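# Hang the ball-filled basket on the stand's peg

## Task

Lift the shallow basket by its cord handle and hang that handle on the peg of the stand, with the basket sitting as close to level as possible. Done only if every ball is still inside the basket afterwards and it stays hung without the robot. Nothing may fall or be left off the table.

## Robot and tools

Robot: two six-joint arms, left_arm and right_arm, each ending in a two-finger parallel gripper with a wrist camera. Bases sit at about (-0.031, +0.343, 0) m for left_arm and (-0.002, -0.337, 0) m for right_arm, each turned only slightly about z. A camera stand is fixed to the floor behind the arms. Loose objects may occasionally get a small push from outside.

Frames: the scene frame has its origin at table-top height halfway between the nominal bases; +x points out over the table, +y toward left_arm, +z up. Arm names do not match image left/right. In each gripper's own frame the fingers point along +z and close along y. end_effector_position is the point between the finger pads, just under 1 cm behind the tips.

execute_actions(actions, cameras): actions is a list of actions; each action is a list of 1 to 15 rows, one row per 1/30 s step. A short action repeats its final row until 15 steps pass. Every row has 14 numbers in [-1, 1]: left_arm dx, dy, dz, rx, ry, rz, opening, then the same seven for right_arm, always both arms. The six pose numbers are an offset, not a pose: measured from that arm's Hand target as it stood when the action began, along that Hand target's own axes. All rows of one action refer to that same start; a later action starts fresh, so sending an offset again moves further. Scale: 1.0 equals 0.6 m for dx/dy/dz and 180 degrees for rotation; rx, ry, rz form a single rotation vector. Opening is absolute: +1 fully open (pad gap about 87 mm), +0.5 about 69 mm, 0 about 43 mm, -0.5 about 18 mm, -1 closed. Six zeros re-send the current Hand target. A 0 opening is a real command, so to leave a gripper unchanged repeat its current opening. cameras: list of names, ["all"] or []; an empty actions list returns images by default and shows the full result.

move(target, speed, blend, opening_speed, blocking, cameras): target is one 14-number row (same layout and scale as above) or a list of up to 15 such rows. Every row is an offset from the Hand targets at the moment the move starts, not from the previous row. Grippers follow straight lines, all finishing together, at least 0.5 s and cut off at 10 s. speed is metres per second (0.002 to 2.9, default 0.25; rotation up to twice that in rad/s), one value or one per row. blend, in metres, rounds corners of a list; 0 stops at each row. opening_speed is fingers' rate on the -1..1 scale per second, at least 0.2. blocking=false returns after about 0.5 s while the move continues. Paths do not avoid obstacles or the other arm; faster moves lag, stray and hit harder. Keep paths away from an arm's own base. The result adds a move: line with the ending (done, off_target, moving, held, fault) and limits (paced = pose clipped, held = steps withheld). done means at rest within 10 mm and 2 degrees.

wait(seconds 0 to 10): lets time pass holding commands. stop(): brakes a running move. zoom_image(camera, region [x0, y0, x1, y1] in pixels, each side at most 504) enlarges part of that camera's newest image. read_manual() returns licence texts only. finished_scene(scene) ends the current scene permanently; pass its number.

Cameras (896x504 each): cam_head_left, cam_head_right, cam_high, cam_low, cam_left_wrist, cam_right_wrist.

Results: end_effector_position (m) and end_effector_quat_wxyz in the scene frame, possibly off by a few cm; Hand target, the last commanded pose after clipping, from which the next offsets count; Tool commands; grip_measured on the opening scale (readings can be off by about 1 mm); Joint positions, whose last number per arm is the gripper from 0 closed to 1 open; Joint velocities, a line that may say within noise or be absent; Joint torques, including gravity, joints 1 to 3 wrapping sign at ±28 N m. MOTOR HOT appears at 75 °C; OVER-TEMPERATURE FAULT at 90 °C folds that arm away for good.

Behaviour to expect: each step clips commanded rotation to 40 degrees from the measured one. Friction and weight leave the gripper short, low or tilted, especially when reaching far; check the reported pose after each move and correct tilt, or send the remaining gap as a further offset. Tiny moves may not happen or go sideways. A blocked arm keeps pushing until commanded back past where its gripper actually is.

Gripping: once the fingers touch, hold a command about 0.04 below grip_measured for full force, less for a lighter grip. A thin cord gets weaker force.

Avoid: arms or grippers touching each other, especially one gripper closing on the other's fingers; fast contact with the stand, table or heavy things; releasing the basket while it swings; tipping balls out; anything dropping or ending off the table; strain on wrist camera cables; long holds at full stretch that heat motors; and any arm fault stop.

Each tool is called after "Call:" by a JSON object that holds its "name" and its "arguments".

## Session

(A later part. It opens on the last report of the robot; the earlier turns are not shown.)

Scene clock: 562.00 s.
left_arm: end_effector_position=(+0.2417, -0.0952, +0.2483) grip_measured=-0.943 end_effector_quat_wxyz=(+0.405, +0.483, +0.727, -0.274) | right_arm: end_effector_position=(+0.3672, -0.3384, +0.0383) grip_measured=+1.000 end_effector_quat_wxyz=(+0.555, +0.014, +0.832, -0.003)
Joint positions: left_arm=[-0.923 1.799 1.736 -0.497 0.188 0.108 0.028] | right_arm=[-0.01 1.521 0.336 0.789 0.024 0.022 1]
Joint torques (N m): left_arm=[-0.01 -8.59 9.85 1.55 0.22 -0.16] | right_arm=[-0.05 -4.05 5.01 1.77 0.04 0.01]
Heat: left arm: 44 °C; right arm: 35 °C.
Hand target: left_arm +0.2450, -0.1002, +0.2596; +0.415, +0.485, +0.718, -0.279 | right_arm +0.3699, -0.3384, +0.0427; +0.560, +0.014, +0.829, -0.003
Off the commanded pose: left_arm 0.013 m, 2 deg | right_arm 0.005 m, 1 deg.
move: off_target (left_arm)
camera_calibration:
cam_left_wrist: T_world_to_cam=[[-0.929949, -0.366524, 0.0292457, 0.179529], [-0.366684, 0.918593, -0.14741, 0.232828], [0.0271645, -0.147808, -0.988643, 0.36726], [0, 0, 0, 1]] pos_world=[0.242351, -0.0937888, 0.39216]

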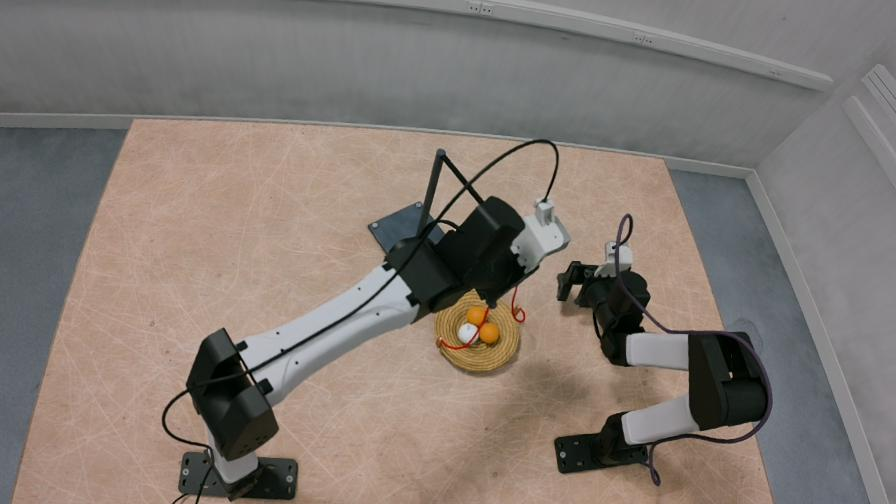

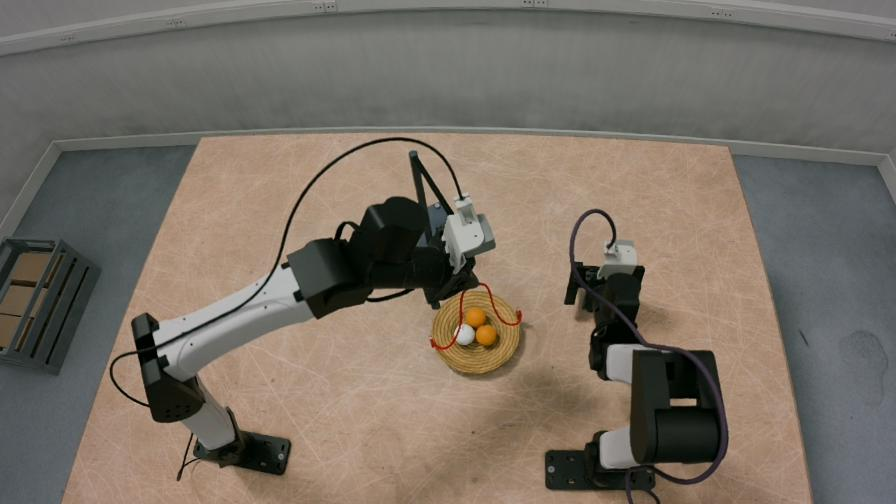

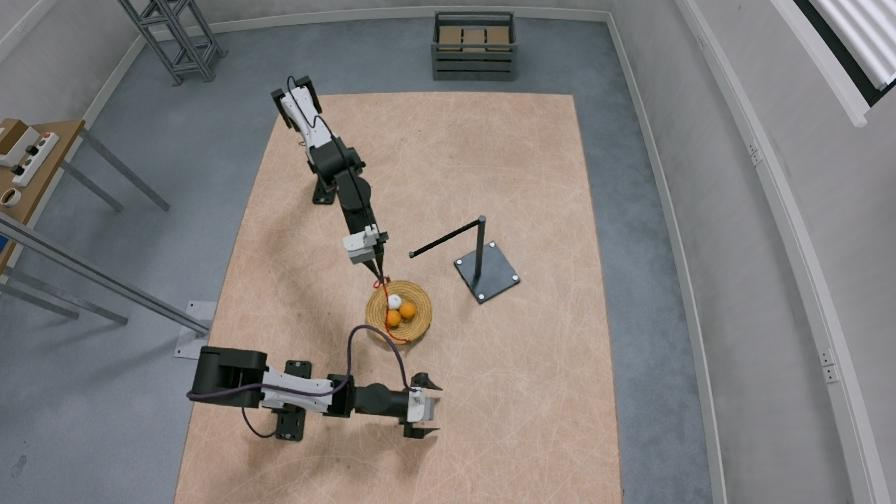

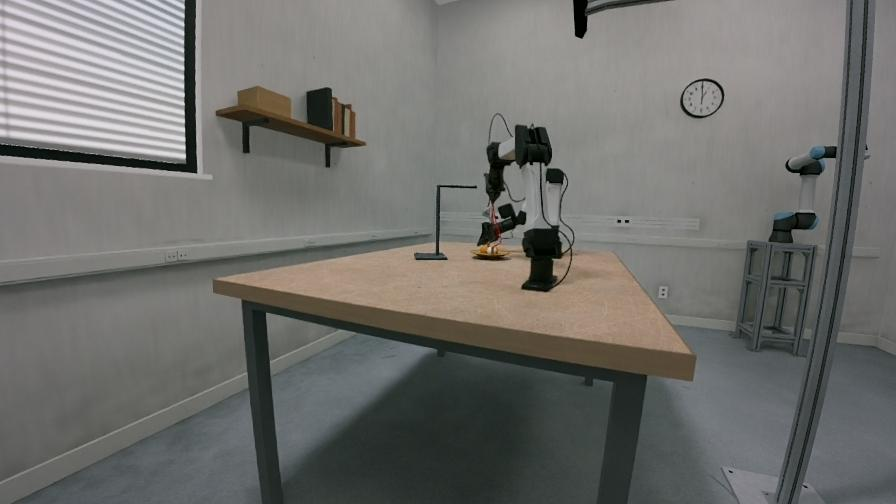

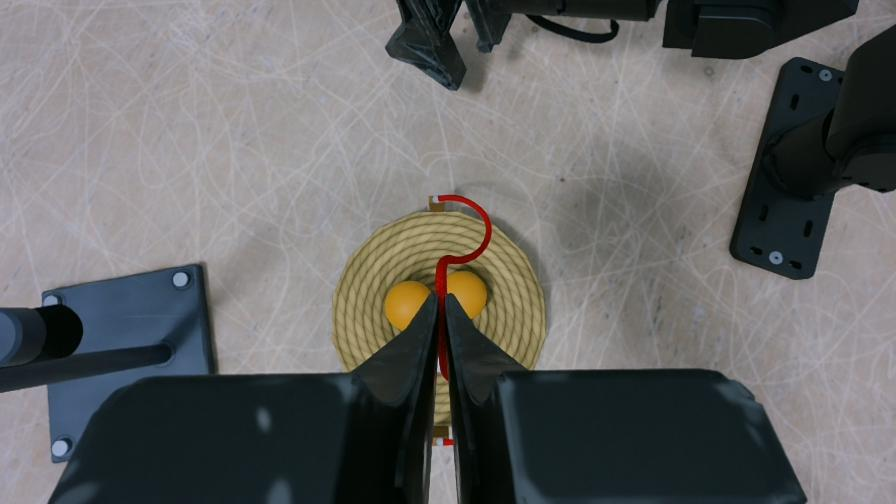

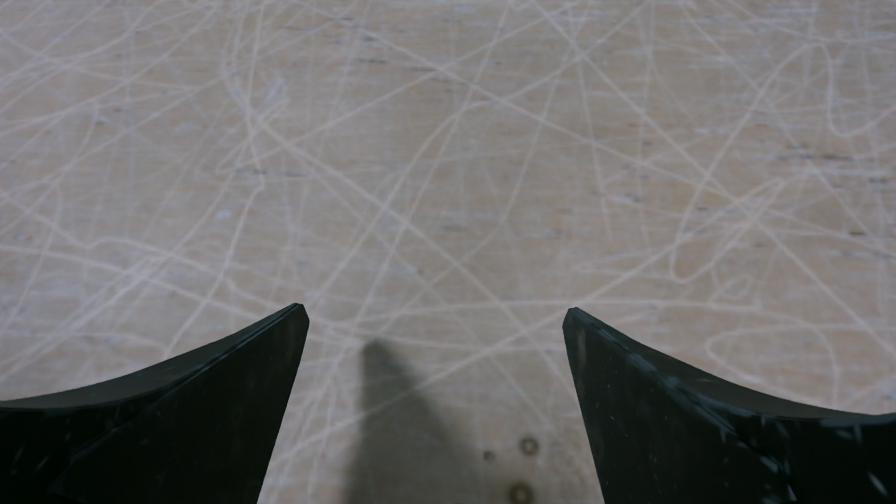

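Call:
{"name": "move", "arguments": {"target": [-0.065, 0, -0.0375, 0, 0, 0, -1, 0, 0, 0, 0, 0, 0, 1], "speed": 0.06, "cameras": ["cam_left_wrist", "cam_head_right", "cam_head_left"]}}

Scene clock: 578.40 s.
left_arm: end_effector_position=(+0.2401, -0.0928, +0.2850) grip_measured=-0.944 end_effector_quat_wxyz=(+0.391, +0.486, +0.734, -0.269) | right_arm: end_effector_position=(+0.3672, -0.3384, +0.0383) grip_measured=+1.000 end_effector_quat_wxyz=(+0.555, +0.014, +0.832, -0.003)
Joint positions: left_arm=[-0.923 1.862 1.992 -0.724 0.188 0.108 0.028] | right_arm=[-0.01 1.521 0.336 0.789 0.024 0.022 1]
Joint torques (N m): left_arm=[0.03 -9.35 10.15 1.79 0.2 -0.18] | right_arm=[-0.05 -4 5.08 1.77 0.06 0.02]
Heat: left arm: 44 °C; right arm: 35 °C.
Hand target: left_arm +0.2450, -0.1001, +0.3047; +0.415, +0.485, +0.718, -0.279 | right_arm +0.3699, -0.3384, +0.0427; +0.560, +0.014, +0.829, -0.003
Off the commanded pose: left_arm 0.022 m, 4 deg | right_arm 0.005 m, 1 deg.
move: off_target (left_arm)
camera_calibration:
cam_left_wrist: T_world_to_cam=[[-0.929429, -0.367179, 0.0366249, 0.175531], [-0.368901, 0.92228, -0.115373, 0.227236], [0.00858424, -0.120742, -0.992647, 0.412118], [0, 0, 0, 1]] pos_world=[0.243434, -0.0953636, 0.428876]
Images, in order (width x height): cam_head_left 896x504, cam_head_right 896x504, cam_left_wrist 896x504.

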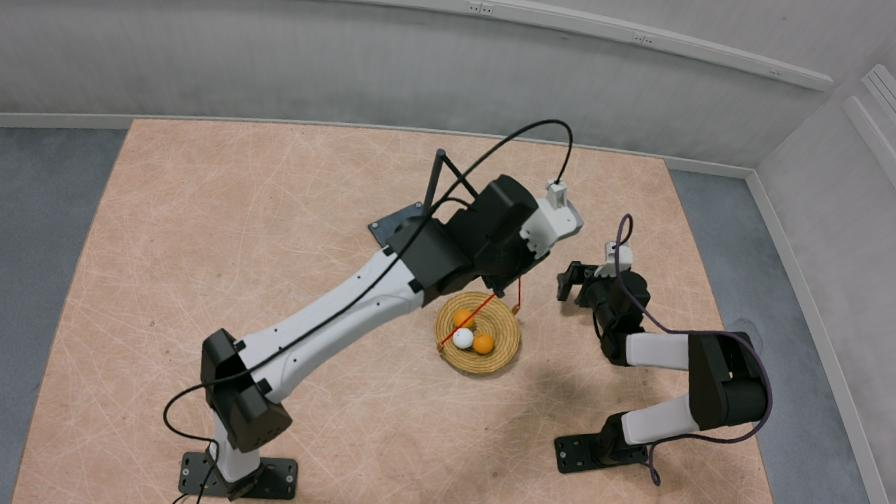

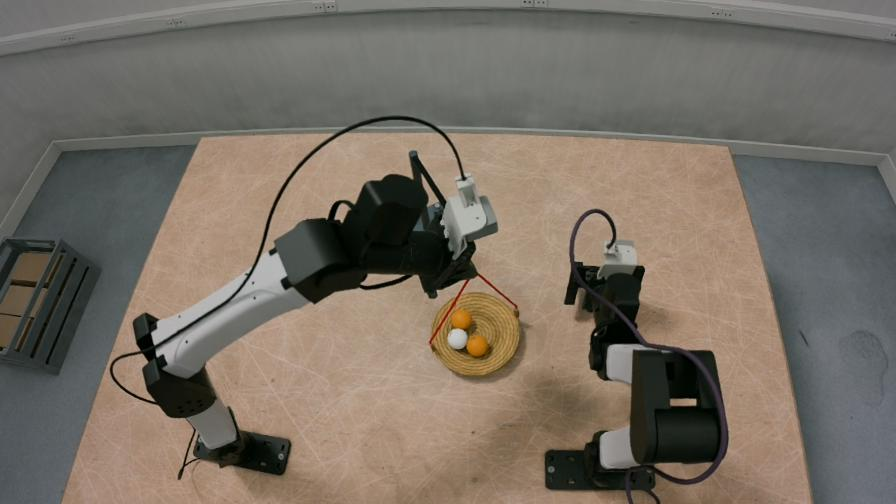

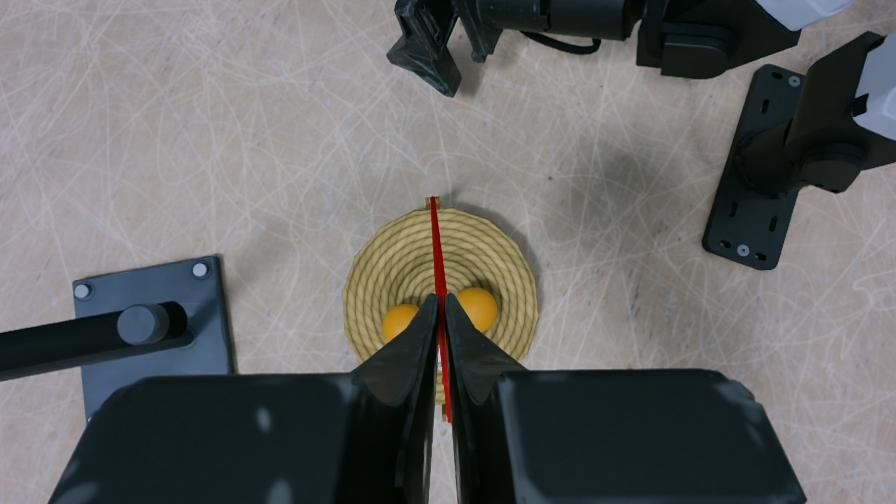

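Call:
{"name": "zoom_image", "arguments": {"camera": "cam_head_left", "region": [410, 270, 560, 390]}}

Call:
{"name": "zoom_image", "arguments": {"camera": "cam_head_right", "region": [410, 260, 560, 390]}}

Call:
{"name": "zoom_image", "arguments": {"camera": "cam_left_wrist", "region": [320, 170, 570, 440]}}

Scaled by 3.360 from the camera's 896x504 image, which has a finer 1280x720 frame.

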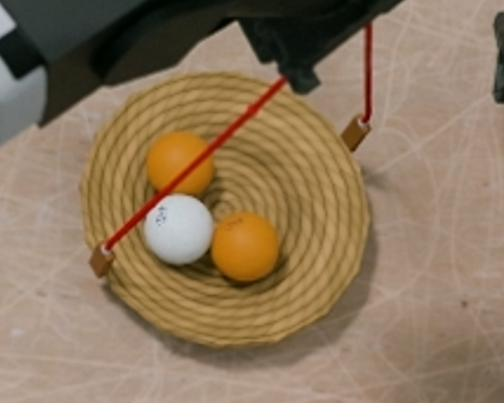

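Scaled by 3.360 from the camera's 896x504 image, which has a finer 1280x720 frame.

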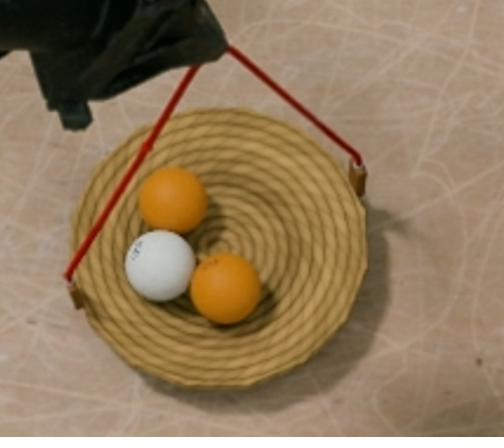

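Scaled by 1.867 from the camera's 896x504 image, which has a finer 1280x720 frame.

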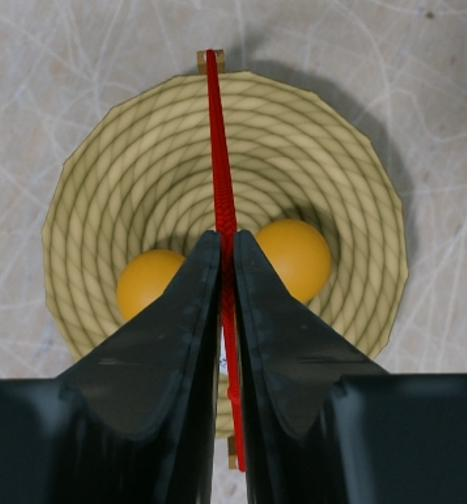

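Call:
{"name": "move", "arguments": {"target": [-0.0217, 0, -0.0125, 0, 0, 0, -1, 0, 0, 0, 0, 0, 0, 1], "speed": 0.05, "cameras": ["cam_left_wrist", "cam_head_right", "cam_head_left", "cam_low"]}}

Scene clock: 616.17 s.
left_arm: end_effector_position=(+0.2409, -0.0939, +0.2999) grip_measured=-0.944 end_effector_quat_wxyz=(+0.391, +0.486, +0.734, -0.269) | right_arm: end_effector_position=(+0.3672, -0.3384, +0.0383) grip_measured=+1.000 end_effector_quat_wxyz=(+0.555, +0.014, +0.832, -0.003)
Joint positions: left_arm=[-0.923 1.899 2.106 -0.802 0.188 0.108 0.028] | right_arm=[-0.01 1.521 0.336 0.789 0.024 0.022 1]
Joint torques (N m): left_arm=[0.01 -9.5 9.74 1.77 0.23 -0.15] | right_arm=[-0.05 -4.05 5.01 1.76 0.02 0.01]
Heat: left arm: 45 °C; right arm: 35 °C.
Hand target: left_arm +0.2450, -0.1002, +0.3197; +0.415, +0.484, +0.718, -0.279 | right_arm +0.3699, -0.3384, +0.0427; +0.560, +0.014, +0.829, -0.003
Off the commanded pose: left_arm 0.021 m, 4 deg | right_arm 0.005 m, 1 deg.
move: off_target (left_arm)
camera_calibration:
cam_left_wrist: T_world_to_cam=[[-0.92939, -0.367269, 0.0367093, 0.175233], [-0.369004, 0.922284, -0.115012, 0.230221], [0.00838401, -0.120437, -0.992686, 0.426853], [0, 0, 0, 1]] pos_world=[0.244233, -0.0965632, 0.443776]
Images, in order (width x height): cam_head_left 896x504, cam_head_right 896x504, cam_low 896x504, cam_left_wrist 896x504.

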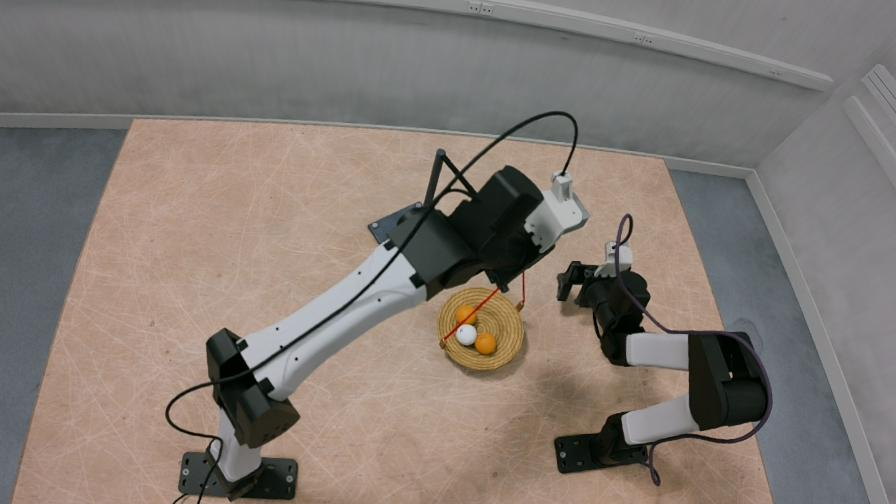

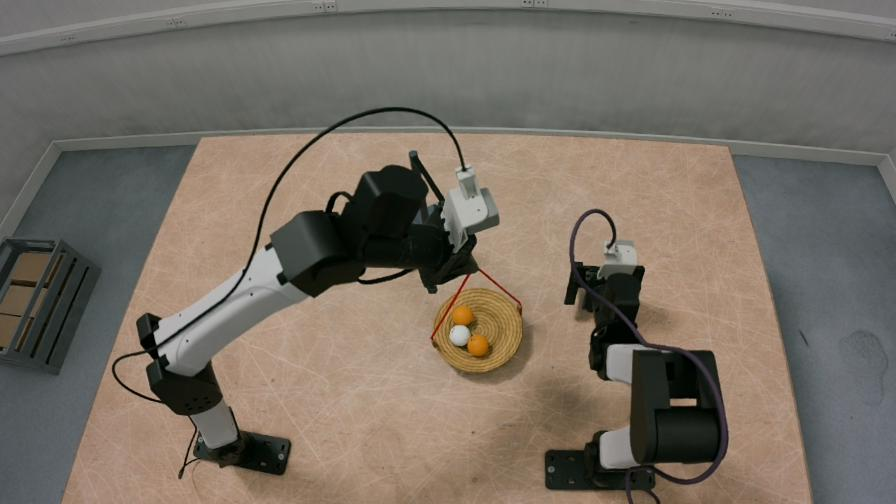

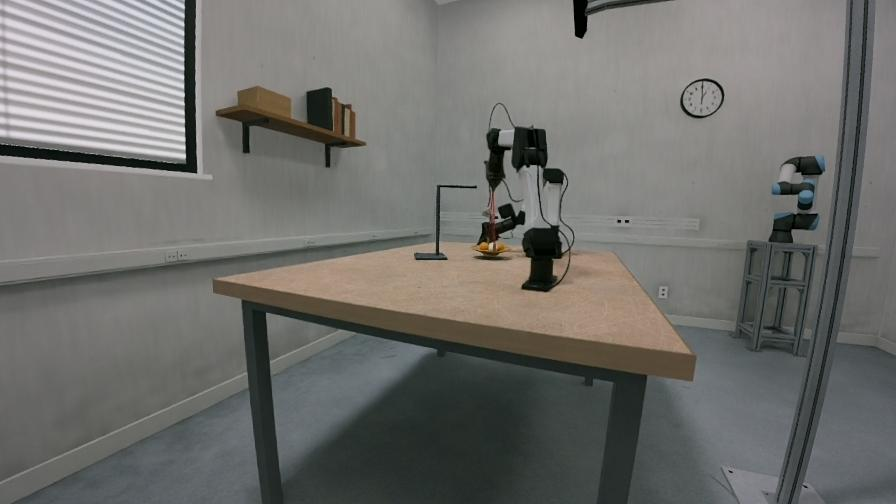

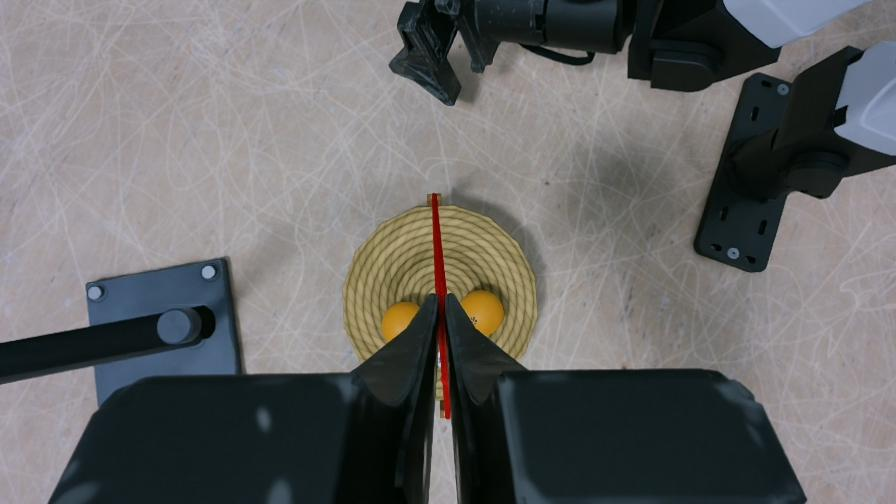

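Call:
{"name": "zoom_image", "arguments": {"camera": "cam_head_left", "region": [410, 270, 560, 390]}}

Call:
{"name": "zoom_image", "arguments": {"camera": "cam_head_right", "region": [410, 260, 560, 380]}}

Call:
{"name": "zoom_image", "arguments": {"camera": "cam_low", "region": [410, 170, 550, 280]}}

Scaled by 3.360 from the camera's 896x504 image, which has a finer 1280x720 frame.

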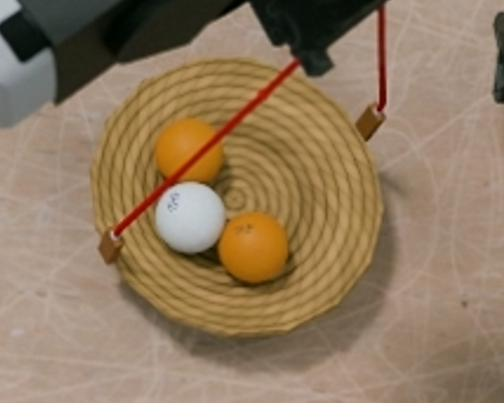

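Scaled by 3.360 from the camera's 896x504 image, which has a finer 1280x720 frame.

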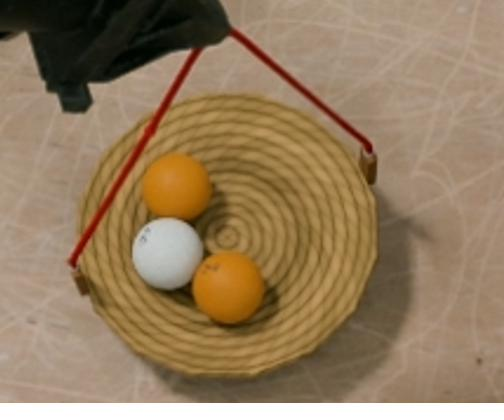

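Scaled by 3.600 from the camera's 896x504 image, which has a finer 1280x720 frame.

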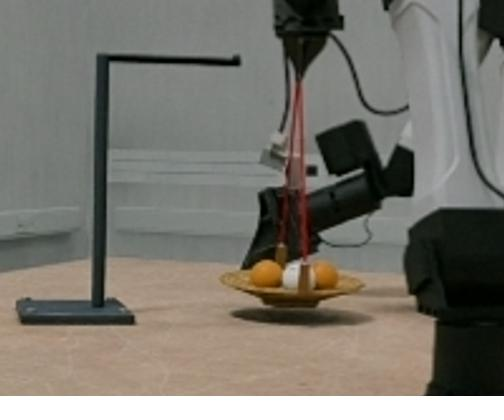

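Call:
{"name": "zoom_image", "arguments": {"camera": "cam_head_left", "region": [425, 325, 465, 355]}}

Call:
{"name": "zoom_image", "arguments": {"camera": "cam_head_left", "region": [505, 290, 545, 320]}}

Call:
{"name": "zoom_image", "arguments": {"camera": "cam_head_right", "region": [415, 325, 455, 355]}}

Call:
{"name": "zoom_image", "arguments": {"camera": "cam_head_right", "region": [500, 290, 540, 320]}}

Scaled by 12.600 from the camera's 896x504 image, which has a finer 1280x720 frame.

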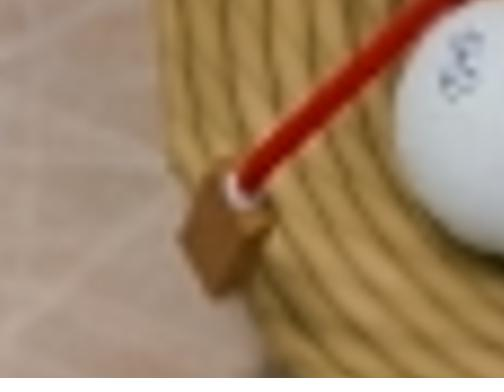

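Scaled by 12.600 from the camera's 896x504 image, which has a finer 1280x720 frame.

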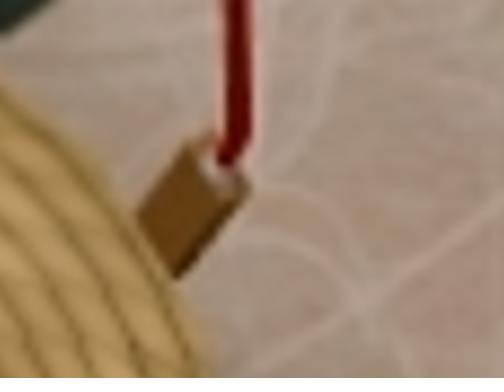

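Scaled by 12.600 from the camera's 896x504 image, which has a finer 1280x720 frame.

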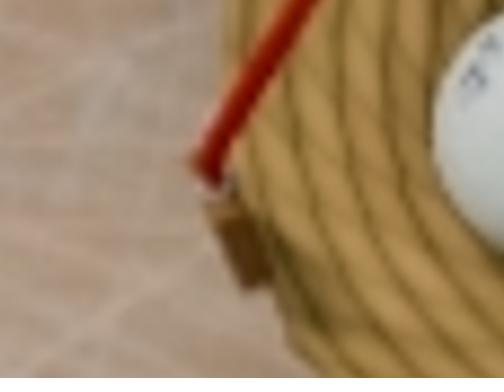

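Scaled by 12.600 from the camera's 896x504 image, which has a finer 1280x720 frame.

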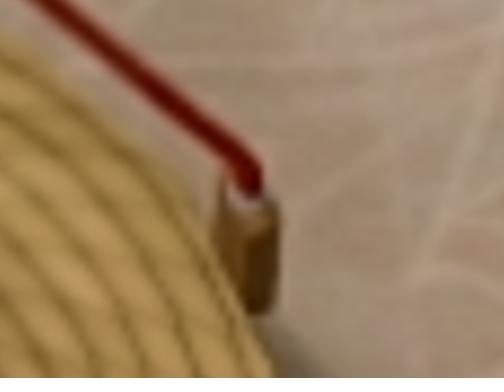

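Call:
{"name": "move", "arguments": {"target": [[0.0866, 0, 0.05, 0, 0, 0, -1, 0, 0, 0, 0, 0, 0, 1], [0.2373, -0.2552, 0.1213, 0.0337, 0, 0.0194, -1, 0, 0, 0, 0, 0, 0, 1], [0.4636, -0.2663, 0.2427, 0.0337, 0, 0.0194, -1, 0, 0, 0, 0, 0, 0, 1]], "speed": [0.04, 0.12, 0.07], "blend": [0.01, 0.03, 0], "cameras": ["cam_left_wrist", "cam_head_left"]}}

Scene clock: 756.93 s.
left_arm: end_effector_position=(+0.0951, -0.1507, +0.0158) grip_measured=-0.944 end_effector_quat_wxyz=(+0.401, +0.527, +0.683, -0.308) | right_arm: end_effector_position=(+0.3672, -0.3384, +0.0383) grip_measured=+1.000 end_effector_quat_wxyz=(+0.555, +0.014, +0.832, -0.003)
Joint positions: left_arm=[-1.289 2.016 0.993 0.512 -0.012 -0.003 0.028] | right_arm=[-0.01 1.521 0.336 0.789 0.024 0.022 1]
Joint torques (N m): left_arm=[-0.94 -8.58 4.26 1.75 0 -0.34] | right_arm=[-0.05 -3.96 5.07 1.78 0.02 0.01]
Heat: left arm: 50 °C; right arm: 35 °C.
Hand target: left_arm +0.0920, -0.1479, +0.0059; +0.397, +0.527, +0.687, -0.304 | right_arm +0.3699, -0.3384, +0.0427; +0.560, +0.014, +0.829, -0.003
Off the commanded pose: left_arm 0.011 m, 1 deg | right_arm 0.005 m, 1 deg.
move: off_target (left_arm)
camera_calibration:
cam_left_wrist: T_world_to_cam=[[-0.9718, -0.235178, 0.0172084, 0.0536101], [-0.234207, 0.954151, -0.186395, 0.189248], [0.0274166, -0.185169, -0.982324, 0.127446], [0, 0, 0, 1]] pos_world=[0.0929274, -0.144364, 0.159546]
Images, in order (width x height): cam_head_left 896x504, cam_left_wrist 896x504.

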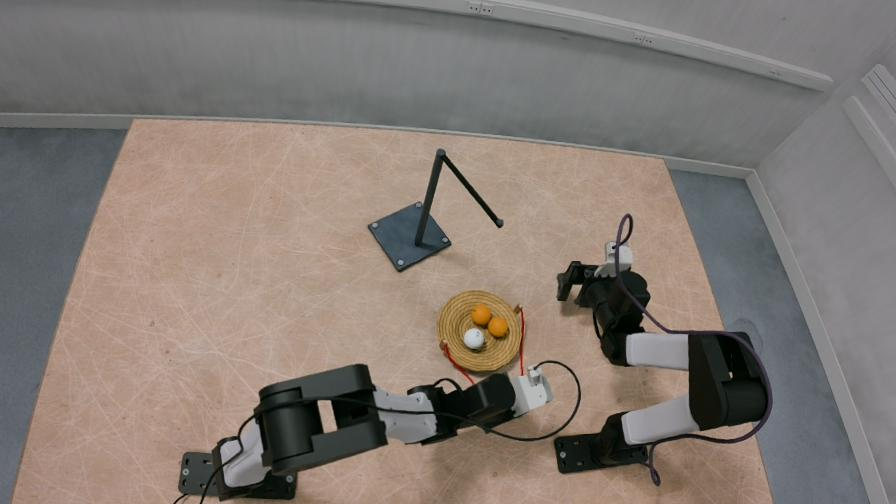

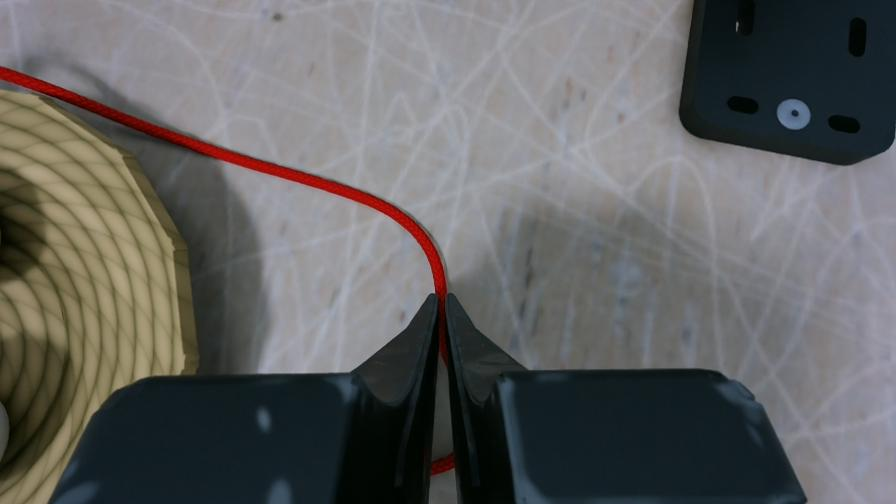

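Call:
{"name": "move", "arguments": {"target": [[0, 0, 0, 0, 0, 0, -0.5, 0, 0, 0, 0, 0, 0, 1], [0.003, 0, -0.01, 0, 0, 0, -0.5, 0, 0, 0, 0, 0, 0, 1]], "speed": 0.05, "opening_speed": 1.0, "cameras": ["cam_left_wrist"]}}

Scene clock: 765.67 s.
left_arm: end_effector_position=(+0.0951, -0.1493, +0.0150) grip_measured=-0.500 end_effector_quat_wxyz=(+0.407, +0.524, +0.680, -0.311) | right_arm: end_effector_position=(+0.3672, -0.3384, +0.0383) grip_measured=+1.000 end_effector_quat_wxyz=(+0.555, +0.014, +0.832, -0.003)
Joint positions: left_arm=[-1.289 2.016 0.973 0.547 -0.014 -0.004 0.25] | right_arm=[-0.01 1.521 0.336 0.789 0.024 0.022 1]
Joint torques (N m): left_arm=[-0.81 -10.44 3.78 1.5 0.01 -0.33] | right_arm=[-0.05 -4.03 5.05 1.78 0.05 0.02]
Heat: left arm: 46 °C; right arm: 35 °C.
Hand target: left_arm +0.0904, -0.1419, +0.0073; +0.397, +0.528, +0.687, -0.304 | right_arm +0.3699, -0.3384, +0.0427; +0.560, +0.014, +0.829, -0.003
Off the commanded pose: left_arm 0.012 m, 2 deg | right_arm 0.005 m, 1 deg.
move: off_target (left_arm)
camera_calibration:
cam_left_wrist: T_world_to_cam=[[-0.971331, -0.237109, 0.0171975, 0.0535505], [-0.235685, 0.950967, -0.200284, 0.1875], [0.031135, -0.198595, -0.979587, 0.124546], [0, 0, 0, 1]] pos_world=[0.0923283, -0.140874, 0.158636]
Images, in order (width x height): cam_left_wrist 896x504.

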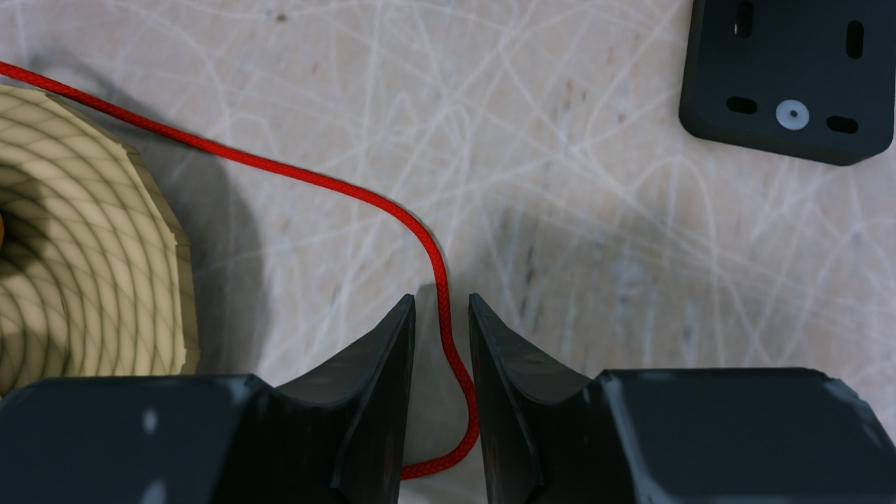

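Call:
{"name": "move", "arguments": {"target": [-0.0006, 0.0005, -0.0122, 0, 0, 0, -0.5, 0, 0, 0, 0, 0, 0, 1], "speed": 0.05, "cameras": ["cam_left_wrist"]}}

Scene clock: 770.67 s.
left_arm: end_effector_position=(+0.0942, -0.1460, +0.0145) grip_measured=-0.500 end_effector_quat_wxyz=(+0.408, +0.524, +0.680, -0.312) | right_arm: end_effector_position=(+0.3672, -0.3384, +0.0383) grip_measured=+1.000 end_effector_quat_wxyz=(+0.555, +0.014, +0.832, -0.003)
Joint positions: left_arm=[-1.289 2.009 0.953 0.564 -0.014 -0.004 0.25] | right_arm=[-0.01 1.521 0.336 0.789 0.024 0.022 1]
Joint torques (N m): left_arm=[-0.81 -12.14 3.37 1.3 0.01 -0.32] | right_arm=[-0.09 -4.03 5.05 1.78 0.03 0.01]
Heat: left arm: 45 °C; right arm: 35 °C.
Hand target: left_arm +0.0891, -0.1359, +0.0113; +0.397, +0.528, +0.687, -0.304 | right_arm +0.3699, -0.3384, +0.0427; +0.560, +0.014, +0.829, -0.003
Off the commanded pose: left_arm 0.012 m, 2 deg | right_arm 0.005 m, 1 deg.
move: off_target (left_arm)
camera_calibration:
cam_left_wrist: T_world_to_cam=[[-0.971301, -0.237207, 0.0175056, 0.0535445], [-0.235698, 0.950014, -0.204743, 0.184058], [0.0319358, -0.202993, -0.978659, 0.124032], [0, 0, 0, 1]] pos_world=[0.0914289, -0.136979, 0.158132]
Images, in order (width x height): cam_left_wrist 896x504.

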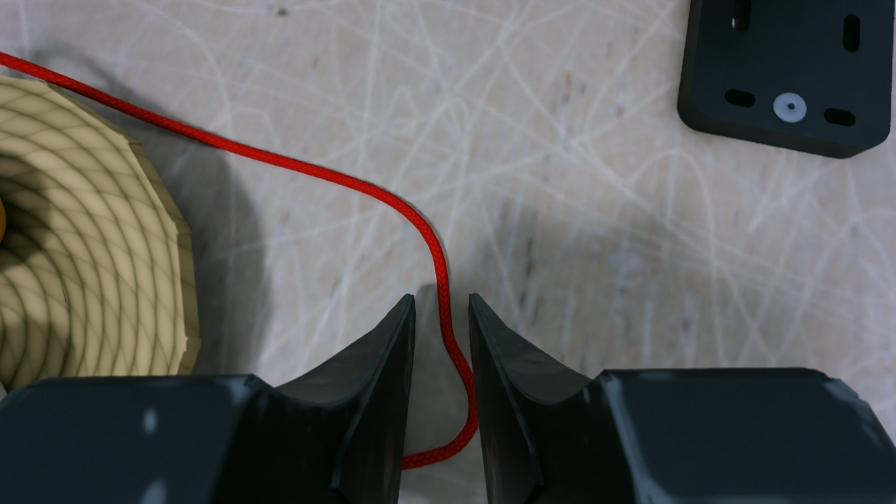

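Call:
{"name": "move", "arguments": {"target": [0, 0, 0, 0, 0, 0, -1, 0, 0, 0, 0, 0, 0, 1], "speed": 0.05, "opening_speed": 1.0, "cameras": ["cam_left_wrist"]}}

Scene clock: 788.17 s.
left_arm: end_effector_position=(+0.0942, -0.1460, +0.0145) grip_measured=-0.943 end_effector_quat_wxyz=(+0.408, +0.523, +0.680, -0.312) | right_arm: end_effector_position=(+0.3672, -0.3384, +0.0383) grip_measured=+1.000 end_effector_quat_wxyz=(+0.555, +0.014, +0.832, -0.003)
Joint positions: left_arm=[-1.289 2.009 0.953 0.564 -0.014 -0.005 0.029] | right_arm=[-0.01 1.521 0.336 0.789 0.024 0.022 1]
Joint torques (N m): left_arm=[-0.85 -12.23 3.32 1.3 0.02 -0.34] | right_arm=[-0.08 -4.01 5.05 1.77 0.05 0.01]
Heat: left arm: 44 °C; right arm: 35 °C.
Hand target: left_arm +0.0891, -0.1359, +0.0113; +0.397, +0.528, +0.687, -0.304 | right_arm +0.3699, -0.3384, +0.0427; +0.560, +0.014, +0.829, -0.003
Off the commanded pose: left_arm 0.012 m, 2 deg | right_arm 0.005 m, 1 deg.
move: off_target (left_arm)
camera_calibration:
cam_left_wrist: T_world_to_cam=[[-0.971243, -0.23742, 0.0178724, 0.0534514], [-0.235981, 0.949939, -0.204766, 0.184076], [0.031638, -0.203095, -0.978648, 0.124043], [0, 0, 0, 1]] pos_world=[0.0914283, -0.136978, 0.158131]
Images, in order (width x height): cam_left_wrist 896x504.

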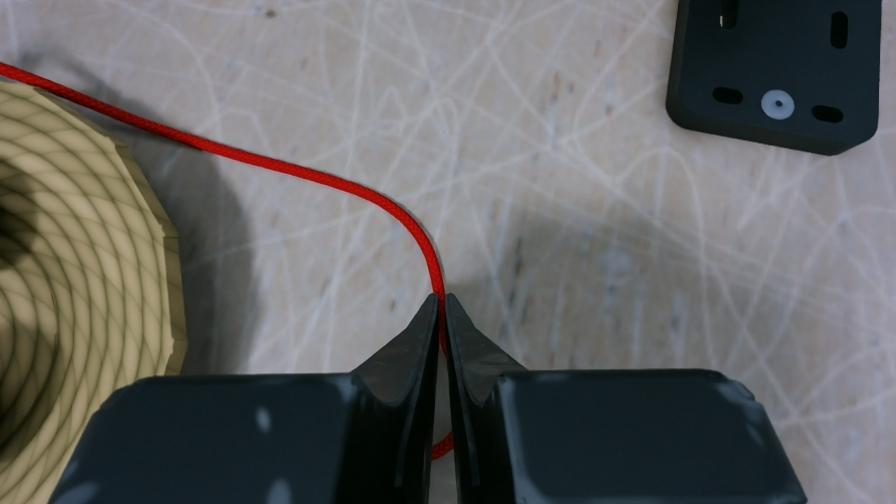

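Call:
{"name": "move", "arguments": {"target": [[-0.2283, 0.0115, -0.1002, 0, 0, 0, -1, 0, 0, 0, 0, 0, 0, 1], [-0.3633, 0.2664, -0.1985, -0.0337, 0, -0.0194, -1, 0, 0, 0, 0, 0, 0, 1], [-0.45, 0.2664, -0.2485, -0.0337, 0, -0.0194, -1, 0, 0, 0, 0, 0, 0, 1]], "speed": [0.1, 0.12, 0.04], "blend": [0.03, 0.01, 0], "cameras": ["cam_left_wrist", "cam_head_right", "cam_head_left", "cam_low"]}}

Scene clock: 802.47 s.
left_arm: end_effector_position=(+0.2411, -0.0942, +0.3002) grip_measured=-0.943 end_effector_quat_wxyz=(+0.391, +0.485, +0.734, -0.268) | right_arm: end_effector_position=(+0.3672, -0.3384, +0.0383) grip_measured=+1.000 end_effector_quat_wxyz=(+0.555, +0.014, +0.832, -0.003)
Joint positions: left_arm=[-0.923 1.9 2.109 -0.803 0.188 0.108 0.029] | right_arm=[-0.01 1.521 0.336 0.789 0.024 0.022 1]
Joint torques (N m): left_arm=[-0.02 -9.52 9.77 1.72 0.23 -0.18] | right_arm=[-0.01 -4.01 5.05 1.78 0.03 0.02]
Heat: left arm: 43 °C; right arm: 35 °C.
Hand target: left_arm +0.2449, -0.1005, +0.3198; +0.414, +0.485, +0.718, -0.279 | right_arm +0.3699, -0.3384, +0.0427; +0.560, +0.014, +0.829, -0.003
Off the commanded pose: left_arm 0.021 m, 3 deg | right_arm 0.005 m, 1 deg.
move: off_target (left_arm)
camera_calibration:
cam_left_wrist: T_world_to_cam=[[-0.929315, -0.367494, 0.0363626, 0.175452], [-0.369179, 0.922129, -0.115697, 0.230835], [0.00898709, -0.120944, -0.992619, 0.426799], [0, 0, 0, 1]] pos_world=[0.244434, -0.0967635, 0.443976]
Images, in order (width x height): cam_head_left 896x504, cam_head_right 896x504, cam_low 896x504, cam_left_wrist 896x504.

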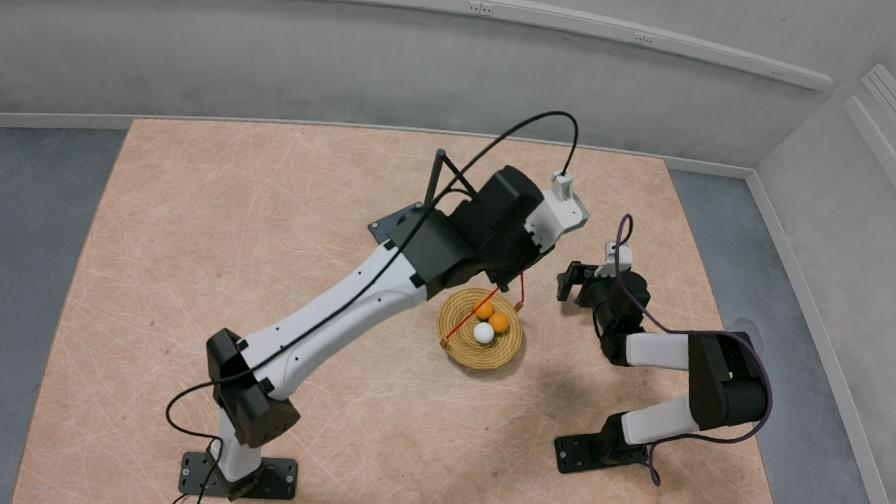

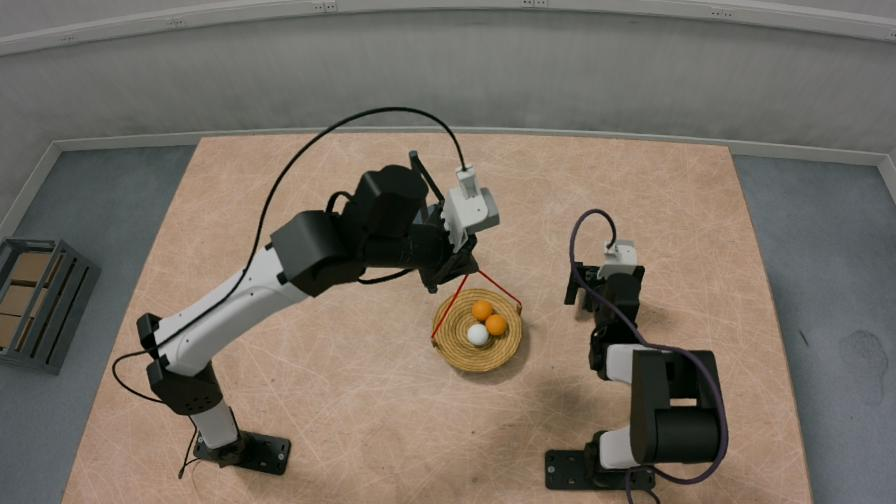

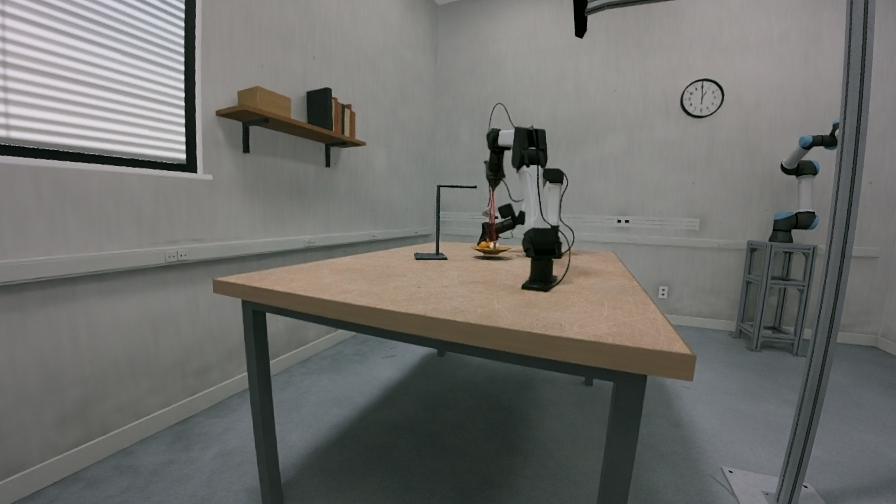

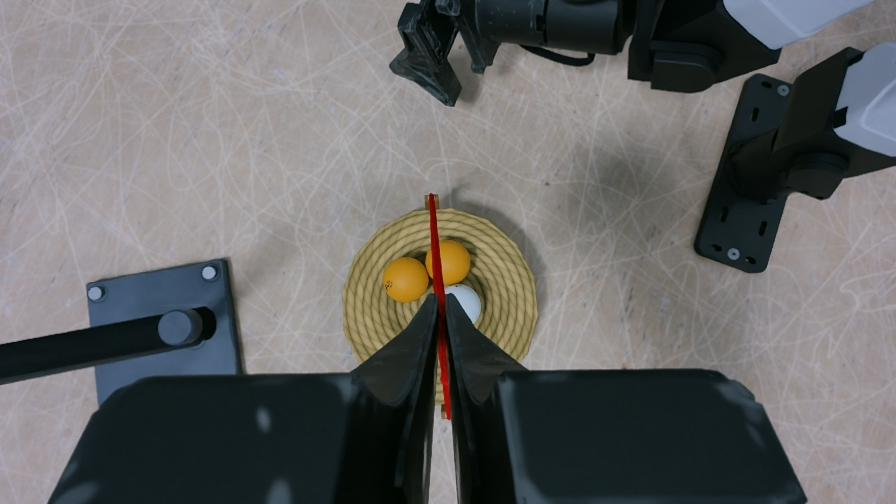

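Call:
{"name": "zoom_image", "arguments": {"camera": "cam_head_left", "region": [425, 325, 465, 355]}}

Call:
{"name": "zoom_image", "arguments": {"camera": "cam_head_left", "region": [505, 290, 545, 320]}}

Call:
{"name": "zoom_image", "arguments": {"camera": "cam_head_right", "region": [415, 325, 455, 355]}}

Call:
{"name": "zoom_image", "arguments": {"camera": "cam_head_right", "region": [500, 290, 540, 320]}}

Call:
{"name": "zoom_image", "arguments": {"camera": "cam_low", "region": [460, 230, 520, 270]}}

Scaled by 12.600 from the camera's 896x504 image, which has a finer 1280x720 frame.

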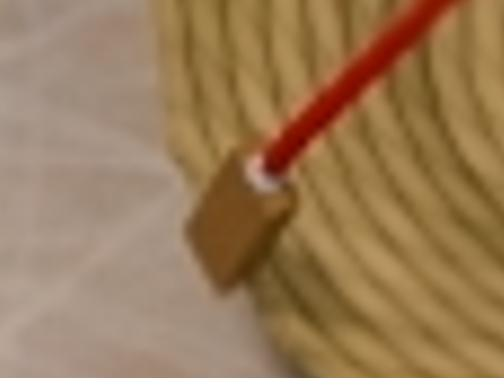

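Scaled by 12.600 from the camera's 896x504 image, which has a finer 1280x720 frame.

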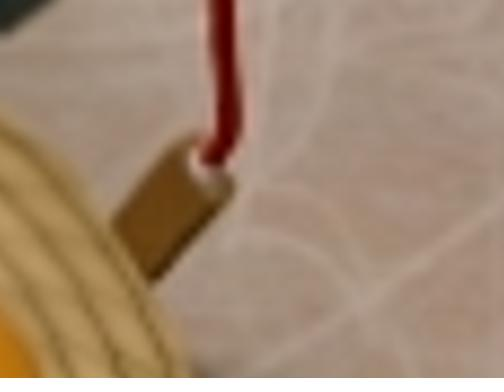

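Scaled by 12.600 from the camera's 896x504 image, which has a finer 1280x720 frame.

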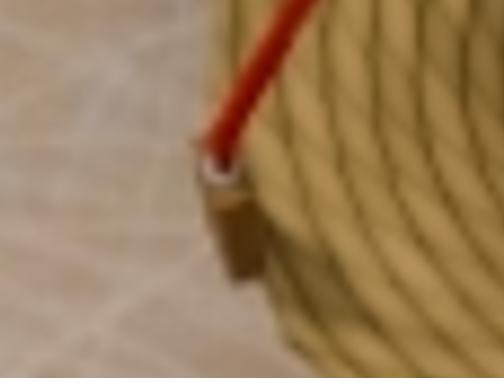

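Scaled by 12.600 from the camera's 896x504 image, which has a finer 1280x720 frame.

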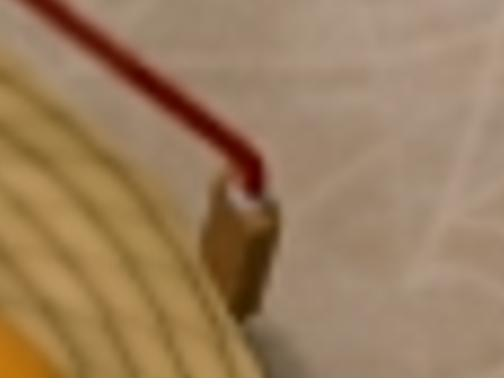

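Scaled by 8.400 from the camera's 896x504 image, which has a finer 1280x720 frame.

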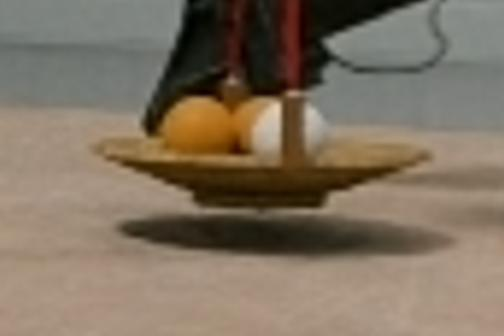

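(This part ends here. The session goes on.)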